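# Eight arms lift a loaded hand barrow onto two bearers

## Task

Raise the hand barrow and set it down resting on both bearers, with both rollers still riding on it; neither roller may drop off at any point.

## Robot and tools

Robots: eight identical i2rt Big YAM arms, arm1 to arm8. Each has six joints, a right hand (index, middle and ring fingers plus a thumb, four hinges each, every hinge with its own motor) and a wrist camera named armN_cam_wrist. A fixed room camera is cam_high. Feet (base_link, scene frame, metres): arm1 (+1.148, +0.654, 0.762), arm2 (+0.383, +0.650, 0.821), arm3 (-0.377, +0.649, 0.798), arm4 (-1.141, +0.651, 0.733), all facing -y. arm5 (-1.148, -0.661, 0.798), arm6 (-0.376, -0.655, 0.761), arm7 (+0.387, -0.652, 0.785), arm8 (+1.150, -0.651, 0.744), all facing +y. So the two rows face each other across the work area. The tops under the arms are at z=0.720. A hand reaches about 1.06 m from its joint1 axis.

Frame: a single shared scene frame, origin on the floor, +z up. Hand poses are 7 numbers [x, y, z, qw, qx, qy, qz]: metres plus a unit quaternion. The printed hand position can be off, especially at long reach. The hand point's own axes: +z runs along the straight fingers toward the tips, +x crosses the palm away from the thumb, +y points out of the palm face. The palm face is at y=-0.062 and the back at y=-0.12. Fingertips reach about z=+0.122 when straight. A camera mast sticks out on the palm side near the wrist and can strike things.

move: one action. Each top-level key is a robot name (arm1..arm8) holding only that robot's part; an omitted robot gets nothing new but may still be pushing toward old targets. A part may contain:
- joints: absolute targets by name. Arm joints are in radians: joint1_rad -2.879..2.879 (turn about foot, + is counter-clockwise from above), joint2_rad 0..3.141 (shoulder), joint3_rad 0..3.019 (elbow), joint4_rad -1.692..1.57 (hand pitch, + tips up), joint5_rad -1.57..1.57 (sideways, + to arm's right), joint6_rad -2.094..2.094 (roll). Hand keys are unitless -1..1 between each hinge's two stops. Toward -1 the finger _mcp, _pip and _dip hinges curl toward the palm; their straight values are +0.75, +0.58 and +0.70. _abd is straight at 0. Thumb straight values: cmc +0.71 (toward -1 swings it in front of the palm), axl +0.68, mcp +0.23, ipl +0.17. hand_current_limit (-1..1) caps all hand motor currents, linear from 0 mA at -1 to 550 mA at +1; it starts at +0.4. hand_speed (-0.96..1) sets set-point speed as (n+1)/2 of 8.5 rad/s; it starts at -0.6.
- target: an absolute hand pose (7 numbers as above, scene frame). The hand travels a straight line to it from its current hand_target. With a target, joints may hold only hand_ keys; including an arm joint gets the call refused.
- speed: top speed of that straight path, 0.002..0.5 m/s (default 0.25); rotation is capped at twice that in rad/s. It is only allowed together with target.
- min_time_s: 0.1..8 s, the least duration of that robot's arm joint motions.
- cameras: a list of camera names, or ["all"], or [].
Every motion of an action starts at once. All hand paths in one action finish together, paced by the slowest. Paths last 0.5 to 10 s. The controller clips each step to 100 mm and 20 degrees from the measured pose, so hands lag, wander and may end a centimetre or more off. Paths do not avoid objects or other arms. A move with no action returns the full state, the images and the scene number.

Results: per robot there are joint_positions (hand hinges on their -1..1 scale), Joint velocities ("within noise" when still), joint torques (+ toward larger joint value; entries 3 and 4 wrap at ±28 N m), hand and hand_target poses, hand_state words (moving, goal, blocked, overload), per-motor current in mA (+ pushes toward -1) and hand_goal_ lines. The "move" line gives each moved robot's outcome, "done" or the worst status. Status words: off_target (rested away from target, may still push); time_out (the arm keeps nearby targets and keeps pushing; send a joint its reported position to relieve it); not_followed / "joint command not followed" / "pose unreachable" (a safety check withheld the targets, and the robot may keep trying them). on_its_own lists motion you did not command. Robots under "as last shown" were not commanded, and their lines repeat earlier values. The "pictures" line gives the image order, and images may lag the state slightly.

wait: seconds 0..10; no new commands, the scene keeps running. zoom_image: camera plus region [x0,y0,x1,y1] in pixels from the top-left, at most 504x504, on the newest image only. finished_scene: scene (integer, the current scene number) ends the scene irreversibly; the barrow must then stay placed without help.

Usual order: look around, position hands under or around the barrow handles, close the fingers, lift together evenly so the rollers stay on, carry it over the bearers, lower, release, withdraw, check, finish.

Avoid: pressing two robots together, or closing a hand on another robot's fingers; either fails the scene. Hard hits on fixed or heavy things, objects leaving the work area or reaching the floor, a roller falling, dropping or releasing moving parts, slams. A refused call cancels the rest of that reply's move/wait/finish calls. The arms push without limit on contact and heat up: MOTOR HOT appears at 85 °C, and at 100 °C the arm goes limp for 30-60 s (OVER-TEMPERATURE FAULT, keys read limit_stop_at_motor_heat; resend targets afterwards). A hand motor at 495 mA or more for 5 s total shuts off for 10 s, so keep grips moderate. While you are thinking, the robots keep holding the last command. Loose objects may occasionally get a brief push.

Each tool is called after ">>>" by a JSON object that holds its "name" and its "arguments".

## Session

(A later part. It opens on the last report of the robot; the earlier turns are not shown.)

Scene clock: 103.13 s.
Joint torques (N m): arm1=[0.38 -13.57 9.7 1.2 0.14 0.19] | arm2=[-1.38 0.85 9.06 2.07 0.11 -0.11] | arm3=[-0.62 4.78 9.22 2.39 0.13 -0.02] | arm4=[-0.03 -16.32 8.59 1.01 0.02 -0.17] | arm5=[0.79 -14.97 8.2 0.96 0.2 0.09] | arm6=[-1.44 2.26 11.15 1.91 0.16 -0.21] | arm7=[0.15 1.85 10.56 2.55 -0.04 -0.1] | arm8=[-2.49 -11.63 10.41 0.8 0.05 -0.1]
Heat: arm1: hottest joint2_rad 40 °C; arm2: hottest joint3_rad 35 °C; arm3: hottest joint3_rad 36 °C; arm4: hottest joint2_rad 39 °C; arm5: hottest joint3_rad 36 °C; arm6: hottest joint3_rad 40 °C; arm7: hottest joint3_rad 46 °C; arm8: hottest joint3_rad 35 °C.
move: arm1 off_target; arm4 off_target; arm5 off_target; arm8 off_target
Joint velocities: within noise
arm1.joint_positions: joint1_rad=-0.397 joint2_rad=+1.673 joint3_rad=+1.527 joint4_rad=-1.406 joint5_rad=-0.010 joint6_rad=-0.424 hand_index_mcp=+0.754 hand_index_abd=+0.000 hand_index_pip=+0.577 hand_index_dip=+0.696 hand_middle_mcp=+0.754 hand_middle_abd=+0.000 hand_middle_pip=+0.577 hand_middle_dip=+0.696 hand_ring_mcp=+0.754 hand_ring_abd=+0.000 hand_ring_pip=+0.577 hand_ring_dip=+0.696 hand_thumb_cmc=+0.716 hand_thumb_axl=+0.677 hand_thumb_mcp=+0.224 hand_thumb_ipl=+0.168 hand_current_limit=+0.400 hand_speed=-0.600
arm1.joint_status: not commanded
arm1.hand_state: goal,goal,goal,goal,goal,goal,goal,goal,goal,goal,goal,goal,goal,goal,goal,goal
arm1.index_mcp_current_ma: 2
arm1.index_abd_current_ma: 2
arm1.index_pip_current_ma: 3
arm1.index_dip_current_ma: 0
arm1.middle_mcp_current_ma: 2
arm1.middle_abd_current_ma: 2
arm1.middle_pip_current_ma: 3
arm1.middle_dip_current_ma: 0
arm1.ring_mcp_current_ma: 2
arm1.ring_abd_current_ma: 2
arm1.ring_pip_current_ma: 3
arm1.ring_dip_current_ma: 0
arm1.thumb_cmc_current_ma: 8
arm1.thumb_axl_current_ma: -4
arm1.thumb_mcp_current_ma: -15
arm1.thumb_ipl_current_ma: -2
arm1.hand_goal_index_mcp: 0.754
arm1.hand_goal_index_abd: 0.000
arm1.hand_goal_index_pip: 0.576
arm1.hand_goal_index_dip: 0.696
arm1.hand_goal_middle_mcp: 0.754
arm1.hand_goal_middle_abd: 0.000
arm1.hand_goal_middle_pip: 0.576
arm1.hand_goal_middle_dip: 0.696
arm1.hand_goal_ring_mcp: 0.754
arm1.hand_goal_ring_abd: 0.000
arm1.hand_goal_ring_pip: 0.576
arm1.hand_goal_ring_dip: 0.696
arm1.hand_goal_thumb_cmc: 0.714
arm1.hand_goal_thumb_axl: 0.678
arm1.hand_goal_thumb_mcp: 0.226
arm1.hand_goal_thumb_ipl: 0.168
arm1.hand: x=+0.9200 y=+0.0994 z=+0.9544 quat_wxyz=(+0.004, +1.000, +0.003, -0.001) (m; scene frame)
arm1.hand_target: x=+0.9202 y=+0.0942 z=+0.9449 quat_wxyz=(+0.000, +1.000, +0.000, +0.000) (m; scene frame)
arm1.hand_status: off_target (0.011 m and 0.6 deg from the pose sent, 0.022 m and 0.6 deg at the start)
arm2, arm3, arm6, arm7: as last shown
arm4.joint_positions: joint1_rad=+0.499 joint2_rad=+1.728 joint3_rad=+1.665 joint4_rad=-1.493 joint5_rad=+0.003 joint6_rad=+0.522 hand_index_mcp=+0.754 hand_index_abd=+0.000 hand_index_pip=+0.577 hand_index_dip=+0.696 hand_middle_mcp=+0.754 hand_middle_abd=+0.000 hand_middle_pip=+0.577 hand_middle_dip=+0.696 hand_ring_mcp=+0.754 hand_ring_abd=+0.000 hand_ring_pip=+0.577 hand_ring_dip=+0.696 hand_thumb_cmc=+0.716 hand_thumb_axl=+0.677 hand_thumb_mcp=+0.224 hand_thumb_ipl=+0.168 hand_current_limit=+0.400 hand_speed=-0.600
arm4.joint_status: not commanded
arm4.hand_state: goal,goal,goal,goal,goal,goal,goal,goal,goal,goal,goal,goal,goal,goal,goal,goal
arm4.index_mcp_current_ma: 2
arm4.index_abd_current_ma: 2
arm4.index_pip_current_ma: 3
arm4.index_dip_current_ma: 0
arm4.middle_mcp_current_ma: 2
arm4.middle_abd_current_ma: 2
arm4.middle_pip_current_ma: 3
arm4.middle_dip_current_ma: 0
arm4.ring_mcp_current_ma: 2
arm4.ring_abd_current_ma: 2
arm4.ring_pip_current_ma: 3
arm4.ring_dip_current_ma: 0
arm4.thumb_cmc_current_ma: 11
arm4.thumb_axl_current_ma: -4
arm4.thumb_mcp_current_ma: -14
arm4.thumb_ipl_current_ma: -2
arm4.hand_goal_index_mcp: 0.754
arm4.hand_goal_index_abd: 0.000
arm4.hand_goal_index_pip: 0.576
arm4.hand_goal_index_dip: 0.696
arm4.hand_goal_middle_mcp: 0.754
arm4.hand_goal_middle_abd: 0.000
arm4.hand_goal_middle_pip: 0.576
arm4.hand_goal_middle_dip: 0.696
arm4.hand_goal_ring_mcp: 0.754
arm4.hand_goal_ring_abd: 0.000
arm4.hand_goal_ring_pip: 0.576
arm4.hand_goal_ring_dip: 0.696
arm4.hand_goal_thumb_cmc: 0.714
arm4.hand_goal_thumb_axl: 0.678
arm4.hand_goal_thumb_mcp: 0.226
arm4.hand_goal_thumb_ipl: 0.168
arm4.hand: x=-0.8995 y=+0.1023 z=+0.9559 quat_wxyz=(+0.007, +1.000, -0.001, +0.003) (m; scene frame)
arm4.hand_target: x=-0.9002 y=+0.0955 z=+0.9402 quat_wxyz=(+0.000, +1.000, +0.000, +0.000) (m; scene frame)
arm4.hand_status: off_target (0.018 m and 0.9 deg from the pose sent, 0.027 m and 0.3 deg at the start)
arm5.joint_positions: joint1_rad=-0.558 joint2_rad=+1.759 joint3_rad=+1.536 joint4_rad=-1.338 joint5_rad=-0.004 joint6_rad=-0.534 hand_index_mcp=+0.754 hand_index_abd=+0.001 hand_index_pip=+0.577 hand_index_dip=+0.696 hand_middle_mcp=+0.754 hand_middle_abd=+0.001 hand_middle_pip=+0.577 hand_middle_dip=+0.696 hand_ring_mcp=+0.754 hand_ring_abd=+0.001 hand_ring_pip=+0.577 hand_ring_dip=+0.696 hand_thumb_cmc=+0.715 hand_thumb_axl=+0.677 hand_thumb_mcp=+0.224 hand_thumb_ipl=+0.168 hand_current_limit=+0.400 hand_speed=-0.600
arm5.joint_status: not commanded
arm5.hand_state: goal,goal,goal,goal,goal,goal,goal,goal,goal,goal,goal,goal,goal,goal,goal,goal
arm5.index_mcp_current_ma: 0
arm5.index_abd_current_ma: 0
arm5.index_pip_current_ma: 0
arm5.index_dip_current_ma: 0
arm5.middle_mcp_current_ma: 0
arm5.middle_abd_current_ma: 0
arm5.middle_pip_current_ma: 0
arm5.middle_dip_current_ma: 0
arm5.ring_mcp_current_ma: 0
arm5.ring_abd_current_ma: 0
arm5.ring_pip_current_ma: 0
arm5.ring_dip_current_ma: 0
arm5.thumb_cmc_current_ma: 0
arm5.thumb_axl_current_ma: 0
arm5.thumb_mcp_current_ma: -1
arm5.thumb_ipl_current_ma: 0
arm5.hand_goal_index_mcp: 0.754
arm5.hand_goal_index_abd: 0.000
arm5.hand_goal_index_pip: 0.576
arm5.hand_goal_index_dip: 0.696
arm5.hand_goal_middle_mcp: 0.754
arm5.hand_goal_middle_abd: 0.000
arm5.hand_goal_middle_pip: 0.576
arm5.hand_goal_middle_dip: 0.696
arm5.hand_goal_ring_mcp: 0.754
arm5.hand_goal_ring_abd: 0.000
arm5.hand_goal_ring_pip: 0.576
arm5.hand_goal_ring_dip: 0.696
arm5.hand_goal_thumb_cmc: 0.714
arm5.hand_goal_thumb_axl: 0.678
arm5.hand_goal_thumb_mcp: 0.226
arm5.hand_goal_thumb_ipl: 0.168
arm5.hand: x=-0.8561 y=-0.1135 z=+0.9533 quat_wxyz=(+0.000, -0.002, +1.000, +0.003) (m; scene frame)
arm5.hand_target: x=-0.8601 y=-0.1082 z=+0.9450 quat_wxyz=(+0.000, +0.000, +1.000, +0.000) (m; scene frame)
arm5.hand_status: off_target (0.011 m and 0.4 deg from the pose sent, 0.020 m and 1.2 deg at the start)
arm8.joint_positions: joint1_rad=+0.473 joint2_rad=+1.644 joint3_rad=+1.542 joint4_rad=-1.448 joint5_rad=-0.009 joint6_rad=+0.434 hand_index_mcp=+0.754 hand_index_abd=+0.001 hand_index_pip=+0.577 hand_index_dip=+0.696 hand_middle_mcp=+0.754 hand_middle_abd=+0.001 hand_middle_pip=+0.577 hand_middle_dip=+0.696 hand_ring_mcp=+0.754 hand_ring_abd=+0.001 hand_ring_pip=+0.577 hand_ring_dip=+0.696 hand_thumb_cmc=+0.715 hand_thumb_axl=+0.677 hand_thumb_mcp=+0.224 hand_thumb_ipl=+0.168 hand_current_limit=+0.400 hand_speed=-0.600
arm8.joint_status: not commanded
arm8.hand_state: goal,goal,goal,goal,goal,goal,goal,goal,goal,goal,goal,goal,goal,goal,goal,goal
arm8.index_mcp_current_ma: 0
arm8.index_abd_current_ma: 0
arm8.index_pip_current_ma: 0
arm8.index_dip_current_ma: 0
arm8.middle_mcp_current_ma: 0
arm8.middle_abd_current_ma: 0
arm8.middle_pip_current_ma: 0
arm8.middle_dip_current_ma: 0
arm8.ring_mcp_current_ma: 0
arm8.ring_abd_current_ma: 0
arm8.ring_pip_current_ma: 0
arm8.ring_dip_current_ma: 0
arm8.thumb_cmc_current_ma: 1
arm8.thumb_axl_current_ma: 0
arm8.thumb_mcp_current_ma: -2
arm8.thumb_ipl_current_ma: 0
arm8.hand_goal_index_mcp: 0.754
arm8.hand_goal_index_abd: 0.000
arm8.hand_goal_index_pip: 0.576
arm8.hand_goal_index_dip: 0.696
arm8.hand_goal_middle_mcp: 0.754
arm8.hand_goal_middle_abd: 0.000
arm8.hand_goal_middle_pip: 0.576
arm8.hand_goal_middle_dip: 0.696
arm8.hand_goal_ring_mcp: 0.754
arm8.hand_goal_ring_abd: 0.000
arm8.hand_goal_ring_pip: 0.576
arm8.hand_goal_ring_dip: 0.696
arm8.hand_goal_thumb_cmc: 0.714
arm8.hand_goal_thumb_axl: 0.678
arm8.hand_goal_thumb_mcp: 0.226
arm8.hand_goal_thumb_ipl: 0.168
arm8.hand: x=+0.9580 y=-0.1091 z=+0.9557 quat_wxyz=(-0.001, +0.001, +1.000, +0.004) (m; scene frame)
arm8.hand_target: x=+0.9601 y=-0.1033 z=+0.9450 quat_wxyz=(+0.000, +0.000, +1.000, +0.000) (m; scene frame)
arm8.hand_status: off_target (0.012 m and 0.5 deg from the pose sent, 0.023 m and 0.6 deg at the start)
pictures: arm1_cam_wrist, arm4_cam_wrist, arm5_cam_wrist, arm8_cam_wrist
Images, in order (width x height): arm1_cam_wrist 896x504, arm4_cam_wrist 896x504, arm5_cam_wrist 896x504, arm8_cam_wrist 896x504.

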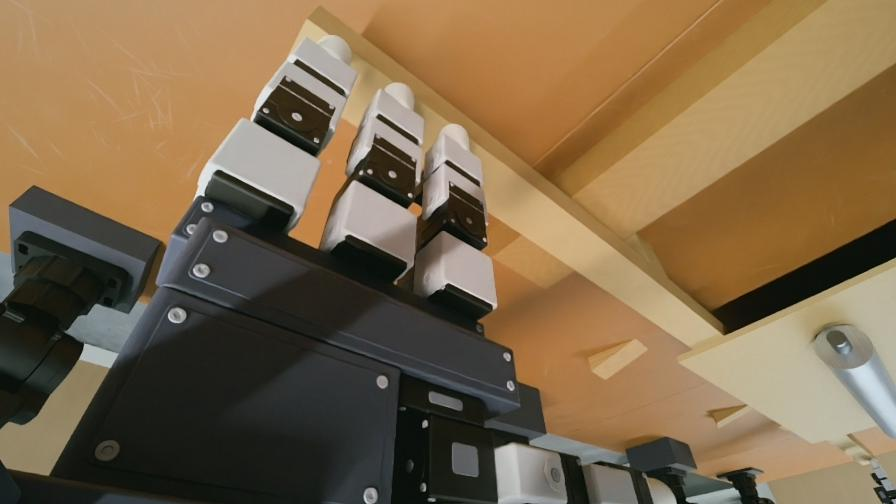

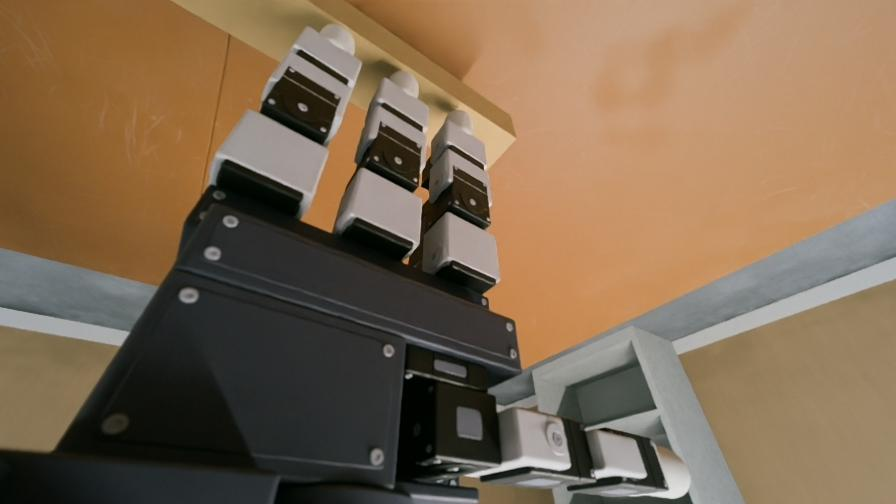

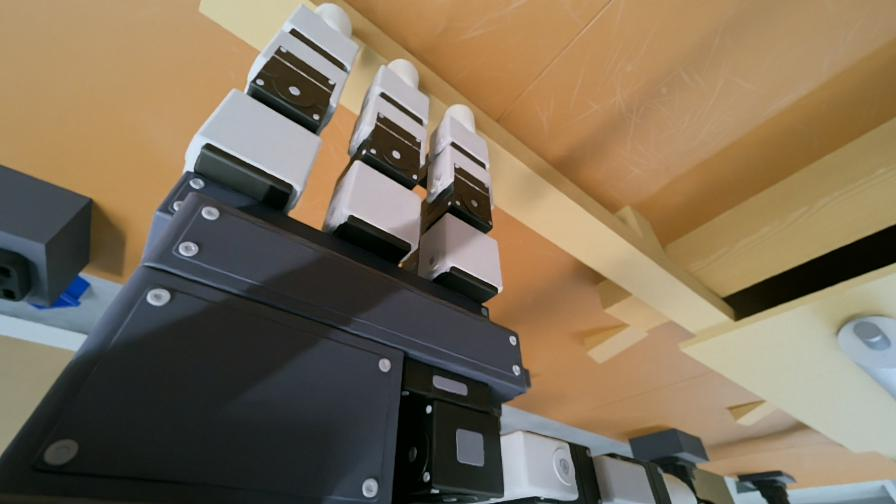

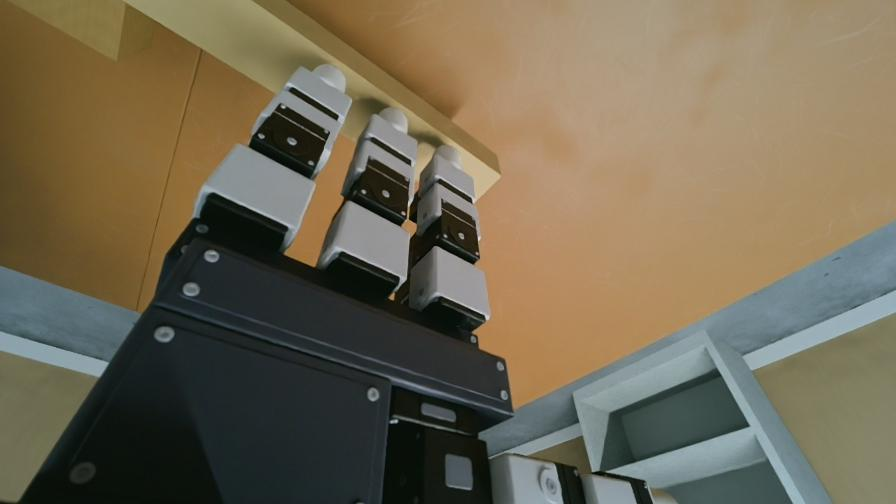

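>>> {"name": "move", "arguments": {"arm1": {"target": [0.92, 0.094, 0.932, 0, 1, 0, 0], "speed": 0.03}, "arm8": {"target": [0.96, -0.103, 0.932, 0, 0, 1, 0], "speed": 0.03}, "arm4": {"target": [-0.90, 0.095, 0.927, 0, 1, 0, 0], "speed": 0.03}, "arm5": {"target": [-0.86, -0.108, 0.932, 0, 0, 1, 0], "speed": 0.03}, "cameras": ["arm1_cam_wrist", "arm8_cam_wrist", "arm4_cam_wrist", "arm5_cam_wrist"]}}

Scene clock: 104.93 s.
Joint torques (N m): arm1=[0.26 -13.63 9.58 1.14 0.12 0.18] | arm2=[-1.26 1.08 9.03 2.09 0.11 -0.11] | arm3=[-1.26 4.25 9.26 2.41 0.11 -0.01] | arm4=[0.09 -16.03 8.02 1.25 0.05 -0.18] | arm5=[0.79 -14.92 7.94 0.95 0.18 0.1] | arm6=[-1.49 2.26 11.15 1.88 0.16 -0.21] | arm7=[0.15 1.9 10.56 2.54 -0.03 -0.09] | arm8=[-2.43 -11.4 9.74 0.95 0.05 -0.09]
Heat: arm1: hottest joint2_rad 40 °C; arm2: hottest joint3_rad 35 °C; arm3: hottest joint3_rad 36 °C; arm4: hottest joint2_rad 39 °C; arm5: hottest joint3_rad 36 °C; arm6: hottest joint3_rad 40 °C; arm7: hottest joint3_rad 46 °C; arm8: hottest joint3_rad 35 °C.
move: arm1 off_target; arm4 off_target; arm5 off_target; arm8 off_target
Joint velocities: within noise
arm1.joint_positions: joint1_rad=-0.397 joint2_rad=+1.678 joint3_rad=+1.501 joint4_rad=-1.374 joint5_rad=-0.010 joint6_rad=-0.424 hand_index_mcp=+0.754 hand_index_abd=+0.000 hand_index_pip=+0.577 hand_index_dip=+0.696 hand_middle_mcp=+0.754 hand_middle_abd=+0.000 hand_middle_pip=+0.577 hand_middle_dip=+0.696 hand_ring_mcp=+0.754 hand_ring_abd=+0.000 hand_ring_pip=+0.577 hand_ring_dip=+0.696 hand_thumb_cmc=+0.716 hand_thumb_axl=+0.677 hand_thumb_mcp=+0.224 hand_thumb_ipl=+0.168 hand_current_limit=+0.400 hand_speed=-0.600
arm1.joint_status: not commanded
arm1.hand_state: goal,goal,goal,goal,goal,goal,goal,goal,goal,goal,goal,goal,goal,goal,goal,goal
arm1.index_mcp_current_ma: 2
arm1.index_abd_current_ma: 2
arm1.index_pip_current_ma: 3
arm1.index_dip_current_ma: 0
arm1.middle_mcp_current_ma: 2
arm1.middle_abd_current_ma: 2
arm1.middle_pip_current_ma: 3
arm1.middle_dip_current_ma: 0
arm1.ring_mcp_current_ma: 2
arm1.ring_abd_current_ma: 2
arm1.ring_pip_current_ma: 3
arm1.ring_dip_current_ma: 0
arm1.thumb_cmc_current_ma: 8
arm1.thumb_axl_current_ma: -4
arm1.thumb_mcp_current_ma: -15
arm1.thumb_ipl_current_ma: -2
arm1.hand_goal_index_mcp: 0.754
arm1.hand_goal_index_abd: 0.000
arm1.hand_goal_index_pip: 0.576
arm1.hand_goal_index_dip: 0.696
arm1.hand_goal_middle_mcp: 0.754
arm1.hand_goal_middle_abd: 0.000
arm1.hand_goal_middle_pip: 0.576
arm1.hand_goal_middle_dip: 0.696
arm1.hand_goal_ring_mcp: 0.754
arm1.hand_goal_ring_abd: 0.000
arm1.hand_goal_ring_pip: 0.576
arm1.hand_goal_ring_dip: 0.696
arm1.hand_goal_thumb_cmc: 0.714
arm1.hand_goal_thumb_axl: 0.678
arm1.hand_goal_thumb_mcp: 0.226
arm1.hand_goal_thumb_ipl: 0.168
arm1.hand: x=+0.9198 y=+0.0992 z=+0.9425 quat_wxyz=(+0.005, +1.000, +0.003, -0.001) (m; scene frame)
arm1.hand_target: x=+0.9202 y=+0.0943 z=+0.9321 quat_wxyz=(+0.000, +1.000, +0.000, +0.000) (m; scene frame)
arm1.hand_status: off_target (0.012 m and 0.6 deg from the pose sent, 0.023 m and 0.6 deg at the start)
arm2, arm3, arm6, arm7: as last shown
arm4.joint_positions: joint1_rad=+0.499 joint2_rad=+1.728 joint3_rad=+1.642 joint4_rad=-1.465 joint5_rad=+0.003 joint6_rad=+0.521 hand_index_mcp=+0.754 hand_index_abd=+0.000 hand_index_pip=+0.577 hand_index_dip=+0.696 hand_middle_mcp=+0.754 hand_middle_abd=+0.000 hand_middle_pip=+0.577 hand_middle_dip=+0.696 hand_ring_mcp=+0.759 hand_ring_abd=+0.008 hand_ring_pip=+0.579 hand_ring_dip=+0.696 hand_thumb_cmc=+0.716 hand_thumb_axl=+0.677 hand_thumb_mcp=+0.224 hand_thumb_ipl=+0.168 hand_current_limit=+0.400 hand_speed=-0.600
arm4.joint_status: not commanded
arm4.hand_state: goal,goal,goal,goal,goal,goal,goal,goal,goal,goal,goal,goal,goal,goal,goal,goal
arm4.index_mcp_current_ma: 2
arm4.index_abd_current_ma: 2
arm4.index_pip_current_ma: 3
arm4.index_dip_current_ma: 0
arm4.middle_mcp_current_ma: 2
arm4.middle_abd_current_ma: 2
arm4.middle_pip_current_ma: 3
arm4.middle_dip_current_ma: 0
arm4.ring_mcp_current_ma: 24
arm4.ring_abd_current_ma: 35
arm4.ring_pip_current_ma: 13
arm4.ring_dip_current_ma: 2
arm4.thumb_cmc_current_ma: 11
arm4.thumb_axl_current_ma: -4
arm4.thumb_mcp_current_ma: -15
arm4.thumb_ipl_current_ma: -2
arm4.hand_goal_index_mcp: 0.754
arm4.hand_goal_index_abd: 0.000
arm4.hand_goal_index_pip: 0.576
arm4.hand_goal_index_dip: 0.696
arm4.hand_goal_middle_mcp: 0.754
arm4.hand_goal_middle_abd: 0.000
arm4.hand_goal_middle_pip: 0.576
arm4.hand_goal_middle_dip: 0.696
arm4.hand_goal_ring_mcp: 0.754
arm4.hand_goal_ring_abd: 0.000
arm4.hand_goal_ring_pip: 0.576
arm4.hand_goal_ring_dip: 0.696
arm4.hand_goal_thumb_cmc: 0.714
arm4.hand_goal_thumb_axl: 0.678
arm4.hand_goal_thumb_mcp: 0.226
arm4.hand_goal_thumb_ipl: 0.168
arm4.hand: x=-0.8991 y=+0.1019 z=+0.9475 quat_wxyz=(+0.009, +1.000, +0.000, +0.004) (m; scene frame)
arm4.hand_target: x=-0.9003 y=+0.0957 z=+0.9273 quat_wxyz=(+0.000, +1.000, +0.000, +0.000) (m; scene frame)
arm4.hand_status: off_target (0.022 m and 1.1 deg from the pose sent, 0.030 m and 0.8 deg at the start)
arm5.joint_positions: joint1_rad=-0.558 joint2_rad=+1.765 joint3_rad=+1.515 joint4_rad=-1.306 joint5_rad=-0.003 joint6_rad=-0.534 hand_index_mcp=+0.755 hand_index_abd=-0.001 hand_index_pip=+0.577 hand_index_dip=+0.696 hand_middle_mcp=+0.754 hand_middle_abd=+0.000 hand_middle_pip=+0.577 hand_middle_dip=+0.696 hand_ring_mcp=+0.754 hand_ring_abd=+0.001 hand_ring_pip=+0.577 hand_ring_dip=+0.696 hand_thumb_cmc=+0.715 hand_thumb_axl=+0.677 hand_thumb_mcp=+0.223 hand_thumb_ipl=+0.168 hand_current_limit=+0.400 hand_speed=-0.600
arm5.joint_status: not commanded
arm5.hand_state: goal,goal,goal,goal,goal,goal,goal,goal,goal,goal,goal,goal,goal,goal,goal,goal
arm5.index_mcp_current_ma: 0
arm5.index_abd_current_ma: 0
arm5.index_pip_current_ma: 0
arm5.index_dip_current_ma: 0
arm5.middle_mcp_current_ma: 0
arm5.middle_abd_current_ma: 0
arm5.middle_pip_current_ma: 0
arm5.middle_dip_current_ma: 0
arm5.ring_mcp_current_ma: 0
arm5.ring_abd_current_ma: 0
arm5.ring_pip_current_ma: 0
arm5.ring_dip_current_ma: 0
arm5.thumb_cmc_current_ma: 0
arm5.thumb_axl_current_ma: 0
arm5.thumb_mcp_current_ma: -1
arm5.thumb_ipl_current_ma: 0
arm5.hand_goal_index_mcp: 0.754
arm5.hand_goal_index_abd: 0.000
arm5.hand_goal_index_pip: 0.576
arm5.hand_goal_index_dip: 0.696
arm5.hand_goal_middle_mcp: 0.754
arm5.hand_goal_middle_abd: 0.000
arm5.hand_goal_middle_pip: 0.576
arm5.hand_goal_middle_dip: 0.696
arm5.hand_goal_ring_mcp: 0.754
arm5.hand_goal_ring_abd: 0.000
arm5.hand_goal_ring_pip: 0.576
arm5.hand_goal_ring_dip: 0.696
arm5.hand_goal_thumb_cmc: 0.714
arm5.hand_goal_thumb_axl: 0.678
arm5.hand_goal_thumb_mcp: 0.226
arm5.hand_goal_thumb_ipl: 0.168
arm5.hand: x=-0.8555 y=-0.1126 z=+0.9434 quat_wxyz=(+0.002, -0.002, +1.000, +0.005) (m; scene frame)
arm5.hand_target: x=-0.8602 y=-0.1083 z=+0.9320 quat_wxyz=(+0.000, +0.000, +1.000, +0.000) (m; scene frame)
arm5.hand_status: off_target (0.013 m and 0.7 deg from the pose sent, 0.022 m and 0.4 deg at the start)
arm8.joint_positions: joint1_rad=+0.473 joint2_rad=+1.645 joint3_rad=+1.520 joint4_rad=-1.419 joint5_rad=-0.009 joint6_rad=+0.434 hand_index_mcp=+0.758 hand_index_abd=+0.002 hand_index_pip=+0.578 hand_index_dip=+0.696 hand_middle_mcp=+0.754 hand_middle_abd=+0.001 hand_middle_pip=+0.577 hand_middle_dip=+0.696 hand_ring_mcp=+0.754 hand_ring_abd=+0.001 hand_ring_pip=+0.577 hand_ring_dip=+0.696 hand_thumb_cmc=+0.715 hand_thumb_axl=+0.677 hand_thumb_mcp=+0.224 hand_thumb_ipl=+0.168 hand_current_limit=+0.400 hand_speed=-0.600
arm8.joint_status: not commanded
arm8.hand_state: goal,goal,goal,goal,goal,goal,goal,goal,goal,goal,goal,goal,goal,goal,goal,goal
arm8.index_mcp_current_ma: 3
arm8.index_abd_current_ma: 1
arm8.index_pip_current_ma: 1
arm8.index_dip_current_ma: 0
arm8.middle_mcp_current_ma: 0
arm8.middle_abd_current_ma: 0
arm8.middle_pip_current_ma: 0
arm8.middle_dip_current_ma: 0
arm8.ring_mcp_current_ma: 0
arm8.ring_abd_current_ma: 0
arm8.ring_pip_current_ma: 0
arm8.ring_dip_current_ma: 0
arm8.thumb_cmc_current_ma: 1
arm8.thumb_axl_current_ma: 0
arm8.thumb_mcp_current_ma: -2
arm8.thumb_ipl_current_ma: 0
arm8.hand_goal_index_mcp: 0.754
arm8.hand_goal_index_abd: 0.000
arm8.hand_goal_index_pip: 0.576
arm8.hand_goal_index_dip: 0.696
arm8.hand_goal_middle_mcp: 0.754
arm8.hand_goal_middle_abd: 0.000
arm8.hand_goal_middle_pip: 0.576
arm8.hand_goal_middle_dip: 0.696
arm8.hand_goal_ring_mcp: 0.754
arm8.hand_goal_ring_abd: 0.000
arm8.hand_goal_ring_pip: 0.576
arm8.hand_goal_ring_dip: 0.696
arm8.hand_goal_thumb_cmc: 0.714
arm8.hand_goal_thumb_axl: 0.678
arm8.hand_goal_thumb_mcp: 0.226
arm8.hand_goal_thumb_ipl: 0.168
arm8.hand: x=+0.9579 y=-0.1085 z=+0.9470 quat_wxyz=(-0.002, +0.001, +1.000, +0.007) (m; scene frame)
arm8.hand_target: x=+0.9601 y=-0.1034 z=+0.9322 quat_wxyz=(+0.000, +0.000, +1.000, +0.000) (m; scene frame)
arm8.hand_status: off_target (0.016 m and 0.8 deg from the pose sent, 0.025 m and 0.5 deg at the start)
pictures: arm1_cam_wrist, arm4_cam_wrist, arm5_cam_wrist, arm8_cam_wrist
Images, in order (width x height): arm1_cam_wrist 896x504, arm4_cam_wrist 896x504, arm5_cam_wrist 896x504, arm8_cam_wrist 896x504.

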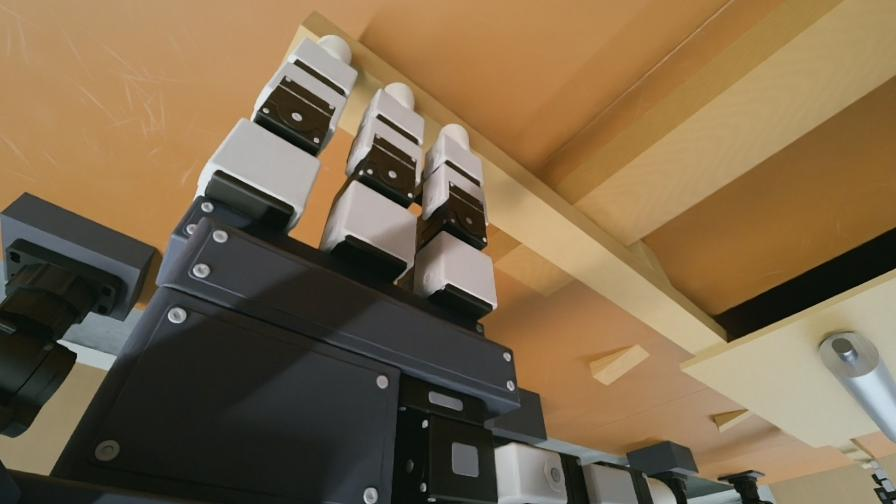

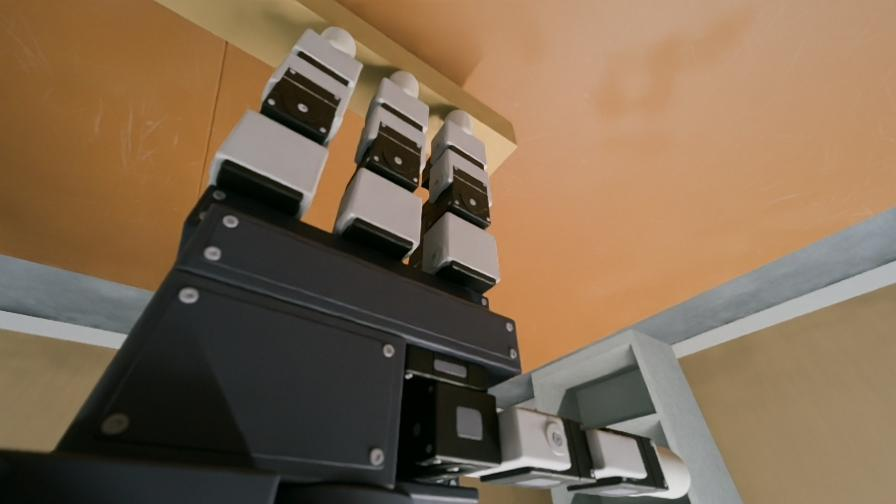

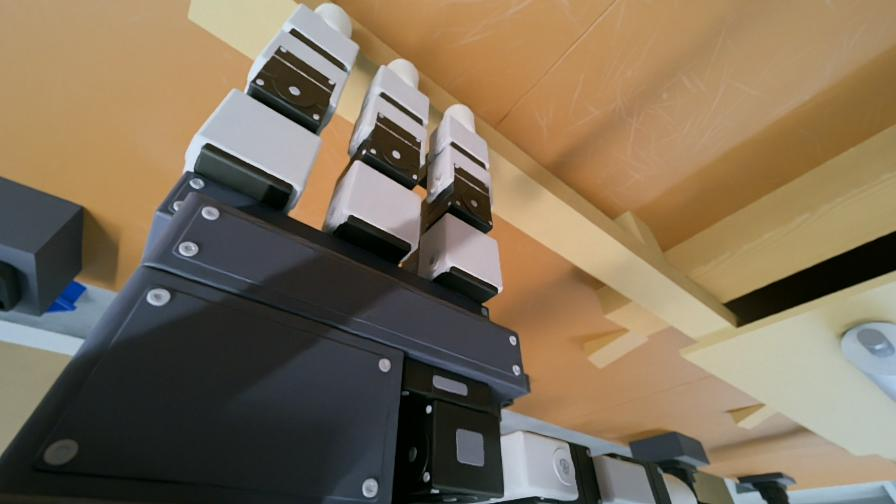

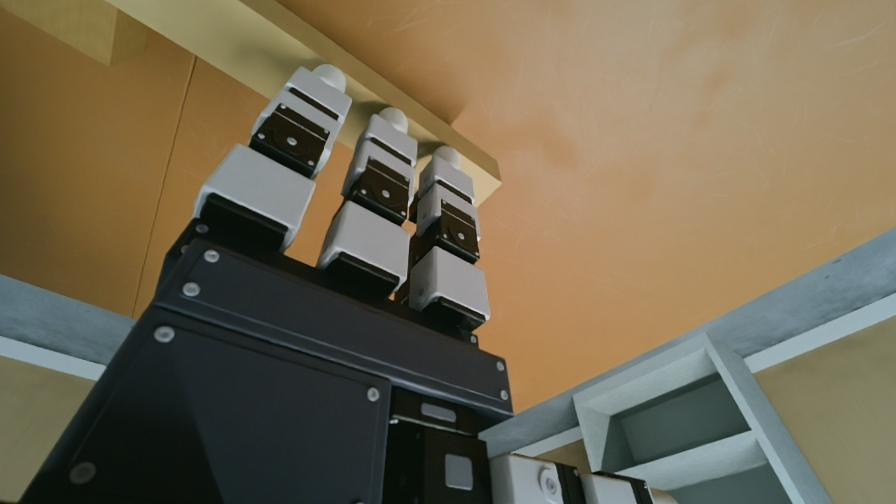

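>>> {"name": "move", "arguments": {"arm1": {"target": [0.92, 0.32, 0.98, 0, 1, 0, 0], "speed": 0.2, "joints": {"hand_index_mcp": -0.41, "hand_middle_mcp": -0.41, "hand_ring_mcp": -0.41}}, "arm8": {"target": [0.96, -0.33, 0.98, 0, 0, 1, 0], "speed": 0.2, "joints": {"hand_index_mcp": -0.41, "hand_middle_mcp": -0.41, "hand_ring_mcp": -0.41}}, "arm4": {"target": [-0.90, 0.32, 0.98, 0, 1, 0, 0], "speed": 0.2, "joints": {"hand_index_mcp": -0.41, "hand_middle_mcp": -0.41, "hand_ring_mcp": -0.41}}, "arm5": {"target": [-0.86, -0.33, 0.98, 0, 0, 1, 0], "speed": 0.2, "joints": {"hand_index_mcp": -0.41, "hand_middle_mcp": -0.41, "hand_ring_mcp": -0.41}}, "cameras": ["arm1_cam_wrist", "arm8_cam_wrist", "arm4_cam_wrist", "arm5_cam_wrist"]}}

Scene clock: 115.03 s.
Joint torques (N m): arm1=[-0.85 -8.76 9.8 0.64 -0.21 -0.09] | arm2=[-1.26 0.97 9.03 2.09 0.11 -0.1] | arm3=[-0.44 4.48 9.28 2.44 0.13 -0.04] | arm4=[1.2 -12.16 8.59 -0.08 0.35 0.02] | arm5=[-1.14 -9.23 8.35 0.27 -0.22 -0.27] | arm6=[-1.44 2.26 11.17 1.91 0.16 -0.21] | arm7=[0.21 1.85 10.58 2.55 -0.04 -0.09] | arm8=[-0.67 -7.24 10.54 0.12 0.34 0.11]
Heat: arm1: hottest joint2_rad 40 °C; arm2: hottest joint3_rad 36 °C; arm3: hottest joint3_rad 36 °C; arm4: hottest joint2_rad 39 °C; arm5: hottest joint3_rad 36 °C; arm6: hottest joint3_rad 41 °C; arm7: hottest joint3_rad 46 °C; arm8: hottest joint3_rad 36 °C.
move: arm1 off_target; arm4 off_target; arm5 off_target; arm8 off_target
Joint velocities: within noise
arm1.joint_positions: joint1_rad=-0.673 joint2_rad=+1.187 joint3_rad=+1.073 joint4_rad=-1.455 joint5_rad=-0.009 joint6_rad=-0.687 hand_index_mcp=-0.388 hand_index_abd=+0.000 hand_index_pip=+0.577 hand_index_dip=+0.696 hand_middle_mcp=-0.389 hand_middle_abd=+0.000 hand_middle_pip=+0.577 hand_middle_dip=+0.696 hand_ring_mcp=-0.390 hand_ring_abd=+0.000 hand_ring_pip=+0.577 hand_ring_dip=+0.696 hand_thumb_cmc=+0.716 hand_thumb_axl=+0.677 hand_thumb_mcp=+0.223 hand_thumb_ipl=+0.168 hand_current_limit=+0.400 hand_speed=-0.600
arm1.joint_status: hand_index_mcp off_target (ended at -0.388, target -0.410); hand_middle_mcp off_target (ended at -0.389, target -0.410); the others done
arm1.hand_state: blocked,goal,goal,goal,blocked,goal,goal,goal,goal,goal,goal,goal,goal,goal,goal,goal
arm1.index_mcp_current_ma: 115
arm1.index_abd_current_ma: 2
arm1.index_pip_current_ma: 3
arm1.index_dip_current_ma: 0
arm1.middle_mcp_current_ma: 110
arm1.middle_abd_current_ma: 2
arm1.middle_pip_current_ma: 3
arm1.middle_dip_current_ma: 0
arm1.ring_mcp_current_ma: 103
arm1.ring_abd_current_ma: 2
arm1.ring_pip_current_ma: 3
arm1.ring_dip_current_ma: 0
arm1.thumb_cmc_current_ma: 7
arm1.thumb_axl_current_ma: -4
arm1.thumb_mcp_current_ma: -17
arm1.thumb_ipl_current_ma: -2
arm1.hand_goal_index_mcp: -0.410
arm1.hand_goal_index_abd: 0.000
arm1.hand_goal_index_pip: 0.576
arm1.hand_goal_index_dip: 0.696
arm1.hand_goal_middle_mcp: -0.410
arm1.hand_goal_middle_abd: 0.000
arm1.hand_goal_middle_pip: 0.576
arm1.hand_goal_middle_dip: 0.696
arm1.hand_goal_ring_mcp: -0.410
arm1.hand_goal_ring_abd: 0.000
arm1.hand_goal_ring_pip: 0.576
arm1.hand_goal_ring_dip: 0.696
arm1.hand_goal_thumb_cmc: 0.714
arm1.hand_goal_thumb_axl: 0.678
arm1.hand_goal_thumb_mcp: 0.226
arm1.hand_goal_thumb_ipl: 0.168
arm1.hand: x=+0.9196 y=+0.3175 z=+0.9749 quat_wxyz=(-0.003, +1.000, -0.003, +0.001) (m; scene frame)
arm1.hand_target: x=+0.9200 y=+0.3199 z=+0.9800 quat_wxyz=(+0.000, +1.000, +0.000, +0.000) (m; scene frame)
arm1.hand_status: done (0.006 m and 0.5 deg from the pose sent, 0.224 m and 0.7 deg at the start)
arm2, arm3, arm6, arm7: as last shown
arm4.joint_positions: joint1_rad=+0.792 joint2_rad=+1.292 joint3_rad=+1.235 joint4_rad=-1.509 joint5_rad=-0.001 joint6_rad=+0.813 hand_index_mcp=-0.390 hand_index_abd=+0.000 hand_index_pip=+0.577 hand_index_dip=+0.696 hand_middle_mcp=-0.388 hand_middle_abd=+0.000 hand_middle_pip=+0.577 hand_middle_dip=+0.696 hand_ring_mcp=-0.389 hand_ring_abd=-0.003 hand_ring_pip=+0.581 hand_ring_dip=+0.699 hand_thumb_cmc=+0.716 hand_thumb_axl=+0.677 hand_thumb_mcp=+0.224 hand_thumb_ipl=+0.168 hand_current_limit=+0.400 hand_speed=-0.600
arm4.joint_status: hand_index_mcp off_target (ended at -0.390, target -0.410); hand_middle_mcp off_target (ended at -0.388, target -0.410); hand_ring_mcp off_target (ended at -0.389, target -0.410)
arm4.hand_state: blocked,goal,goal,goal,blocked,goal,goal,goal,blocked,goal,goal,goal,goal,goal,goal,goal
arm4.index_mcp_current_ma: 105
arm4.index_abd_current_ma: 2
arm4.index_pip_current_ma: 3
arm4.index_dip_current_ma: 0
arm4.middle_mcp_current_ma: 114
arm4.middle_abd_current_ma: 2
arm4.middle_pip_current_ma: 3
arm4.middle_dip_current_ma: 0
arm4.ring_mcp_current_ma: 109
arm4.ring_abd_current_ma: -13
arm4.ring_pip_current_ma: 25
arm4.ring_dip_current_ma: 15
arm4.thumb_cmc_current_ma: 11
arm4.thumb_axl_current_ma: -4
arm4.thumb_mcp_current_ma: -15
arm4.thumb_ipl_current_ma: -2
arm4.hand_goal_index_mcp: -0.410
arm4.hand_goal_index_abd: 0.000
arm4.hand_goal_index_pip: 0.576
arm4.hand_goal_index_dip: 0.696
arm4.hand_goal_middle_mcp: -0.410
arm4.hand_goal_middle_abd: 0.000
arm4.hand_goal_middle_pip: 0.576
arm4.hand_goal_middle_dip: 0.696
arm4.hand_goal_ring_mcp: -0.410
arm4.hand_goal_ring_abd: 0.000
arm4.hand_goal_ring_pip: 0.576
arm4.hand_goal_ring_dip: 0.696
arm4.hand_goal_thumb_cmc: 0.714
arm4.hand_goal_thumb_axl: 0.678
arm4.hand_goal_thumb_mcp: 0.226
arm4.hand_goal_thumb_ipl: 0.168
arm4.hand: x=-0.8981 y=+0.3142 z=+0.9765 quat_wxyz=(+0.001, +1.000, +0.001, +0.002) (m; scene frame)
arm4.hand_target: x=-0.9001 y=+0.3198 z=+0.9799 quat_wxyz=(+0.000, +1.000, +0.000, +0.000) (m; scene frame)
arm4.hand_status: done (0.007 m and 0.3 deg from the pose sent, 0.220 m and 1.1 deg at the start)
arm5.joint_positions: joint1_rad=-0.841 joint2_rad=+1.310 joint3_rad=+1.086 joint4_rad=-1.341 joint5_rad=+0.000 joint6_rad=-0.808 hand_index_mcp=-0.391 hand_index_abd=-0.001 hand_index_pip=+0.577 hand_index_dip=+0.696 hand_middle_mcp=-0.387 hand_middle_abd=+0.000 hand_middle_pip=+0.577 hand_middle_dip=+0.696 hand_ring_mcp=-0.391 hand_ring_abd=+0.001 hand_ring_pip=+0.577 hand_ring_dip=+0.696 hand_thumb_cmc=+0.715 hand_thumb_axl=+0.677 hand_thumb_mcp=+0.223 hand_thumb_ipl=+0.168 hand_current_limit=+0.400 hand_speed=-0.600
arm5.joint_status: hand_middle_mcp off_target (ended at -0.387, target -0.410); the others done
arm5.hand_state: goal,goal,goal,goal,blocked,goal,goal,goal,goal,goal,goal,goal,goal,goal,goal,goal
arm5.index_mcp_current_ma: 22
arm5.index_abd_current_ma: 0
arm5.index_pip_current_ma: 0
arm5.index_dip_current_ma: 0
arm5.middle_mcp_current_ma: 29
arm5.middle_abd_current_ma: 0
arm5.middle_pip_current_ma: 0
arm5.middle_dip_current_ma: 0
arm5.ring_mcp_current_ma: 21
arm5.ring_abd_current_ma: 0
arm5.ring_pip_current_ma: 0
arm5.ring_dip_current_ma: 0
arm5.thumb_cmc_current_ma: 0
arm5.thumb_axl_current_ma: 0
arm5.thumb_mcp_current_ma: -1
arm5.thumb_ipl_current_ma: 0
arm5.hand_goal_index_mcp: -0.410
arm5.hand_goal_index_abd: 0.000
arm5.hand_goal_index_pip: 0.576
arm5.hand_goal_index_dip: 0.696
arm5.hand_goal_middle_mcp: -0.410
arm5.hand_goal_middle_abd: 0.000
arm5.hand_goal_middle_pip: 0.576
arm5.hand_goal_middle_dip: 0.696
arm5.hand_goal_ring_mcp: -0.410
arm5.hand_goal_ring_abd: 0.000
arm5.hand_goal_ring_pip: 0.576
arm5.hand_goal_ring_dip: 0.696
arm5.hand_goal_thumb_cmc: 0.714
arm5.hand_goal_thumb_axl: 0.678
arm5.hand_goal_thumb_mcp: 0.226
arm5.hand_goal_thumb_ipl: 0.168
arm5.hand: x=-0.8604 y=-0.3250 z=+0.9779 quat_wxyz=(+0.002, +0.003, +1.000, +0.000) (m; scene frame)
arm5.hand_target: x=-0.8601 y=-0.3299 z=+0.9799 quat_wxyz=(+0.000, +0.000, +1.000, +0.000) (m; scene frame)
arm5.hand_status: done (0.005 m and 0.3 deg from the pose sent, 0.221 m and 0.7 deg at the start)
arm8.joint_positions: joint1_rad=+0.756 joint2_rad=+1.157 joint3_rad=+1.110 joint4_rad=-1.504 joint5_rad=-0.008 joint6_rad=+0.713 hand_index_mcp=-0.386 hand_index_abd=-0.003 hand_index_pip=+0.580 hand_index_dip=+0.699 hand_middle_mcp=-0.388 hand_middle_abd=+0.001 hand_middle_pip=+0.577 hand_middle_dip=+0.696 hand_ring_mcp=-0.390 hand_ring_abd=+0.001 hand_ring_pip=+0.577 hand_ring_dip=+0.696 hand_thumb_cmc=+0.715 hand_thumb_axl=+0.677 hand_thumb_mcp=+0.224 hand_thumb_ipl=+0.168 hand_current_limit=+0.400 hand_speed=-0.600
arm8.joint_status: hand_index_mcp off_target (ended at -0.386, target -0.410); hand_middle_mcp off_target (ended at -0.388, target -0.410); the others done
arm8.hand_state: blocked,goal,goal,goal,blocked,goal,goal,goal,goal,goal,goal,goal,goal,goal,goal,goal
arm8.index_mcp_current_ma: 37
arm8.index_abd_current_ma: -2
arm8.index_pip_current_ma: 3
arm8.index_dip_current_ma: 2
arm8.middle_mcp_current_ma: 35
arm8.middle_abd_current_ma: 0
arm8.middle_pip_current_ma: 0
arm8.middle_dip_current_ma: 0
arm8.ring_mcp_current_ma: 29
arm8.ring_abd_current_ma: 0
arm8.ring_pip_current_ma: 0
arm8.ring_dip_current_ma: 0
arm8.thumb_cmc_current_ma: 1
arm8.thumb_axl_current_ma: 0
arm8.thumb_mcp_current_ma: -2
arm8.thumb_ipl_current_ma: 0
arm8.hand_goal_index_mcp: -0.410
arm8.hand_goal_index_abd: 0.000
arm8.hand_goal_index_pip: 0.576
arm8.hand_goal_index_dip: 0.696
arm8.hand_goal_middle_mcp: -0.410
arm8.hand_goal_middle_abd: 0.000
arm8.hand_goal_middle_pip: 0.576
arm8.hand_goal_middle_dip: 0.696
arm8.hand_goal_ring_mcp: -0.410
arm8.hand_goal_ring_abd: 0.000
arm8.hand_goal_ring_pip: 0.576
arm8.hand_goal_ring_dip: 0.696
arm8.hand_goal_thumb_cmc: 0.714
arm8.hand_goal_thumb_axl: 0.678
arm8.hand_goal_thumb_mcp: 0.226
arm8.hand_goal_thumb_ipl: 0.168
arm8.hand: x=+0.9597 y=-0.3252 z=+0.9787 quat_wxyz=(-0.002, -0.001, +1.000, +0.001) (m; scene frame)
arm8.hand_target: x=+0.9600 y=-0.3299 z=+0.9800 quat_wxyz=(+0.000, +0.000, +1.000, +0.000) (m; scene frame)
arm8.hand_status: done (0.005 m and 0.3 deg from the pose sent, 0.224 m and 0.8 deg at the start)
pictures: arm1_cam_wrist, arm4_cam_wrist, arm5_cam_wrist, arm8_cam_wrist
Images, in order (width x height): arm1_cam_wrist 896x504, arm4_cam_wrist 896x504, arm5_cam_wrist 896x504, arm8_cam_wrist 896x504.

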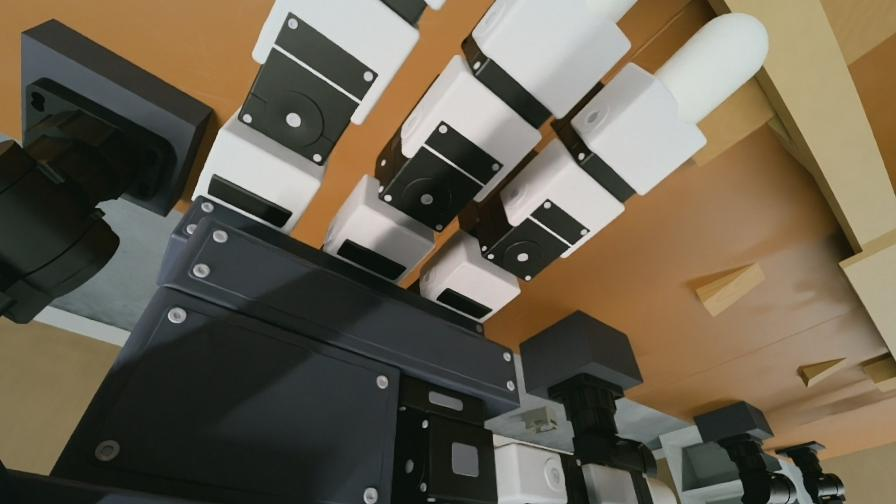

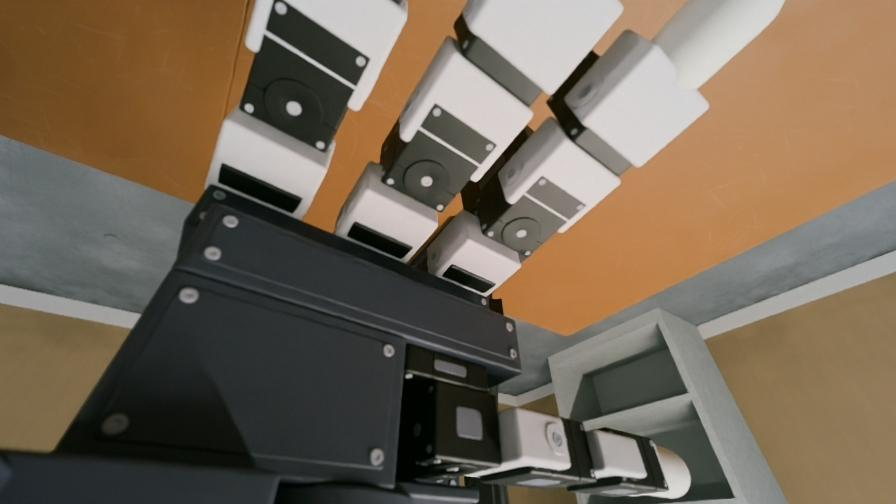

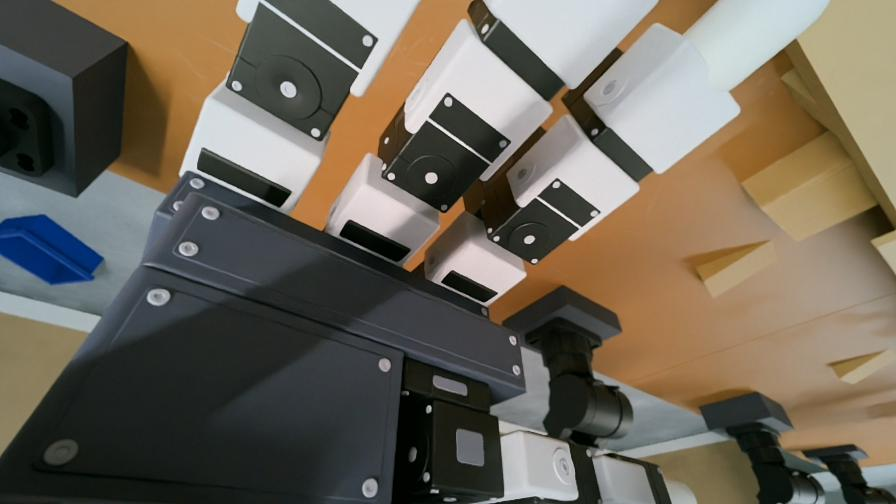

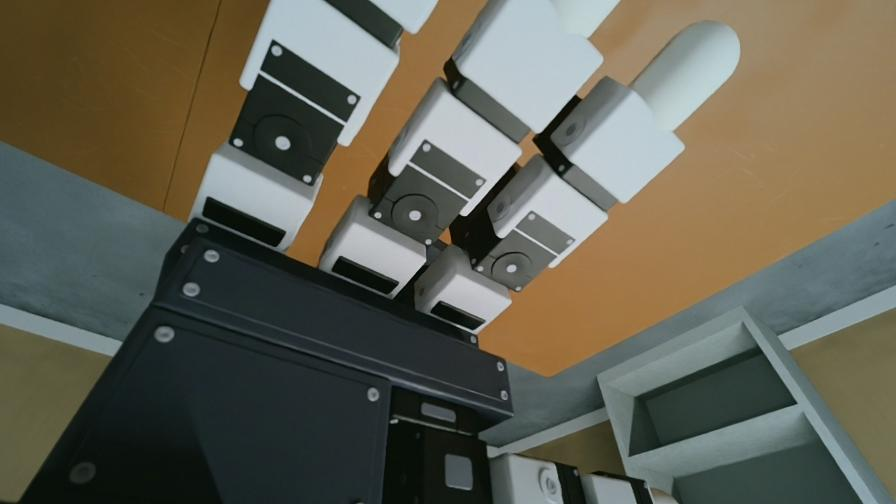

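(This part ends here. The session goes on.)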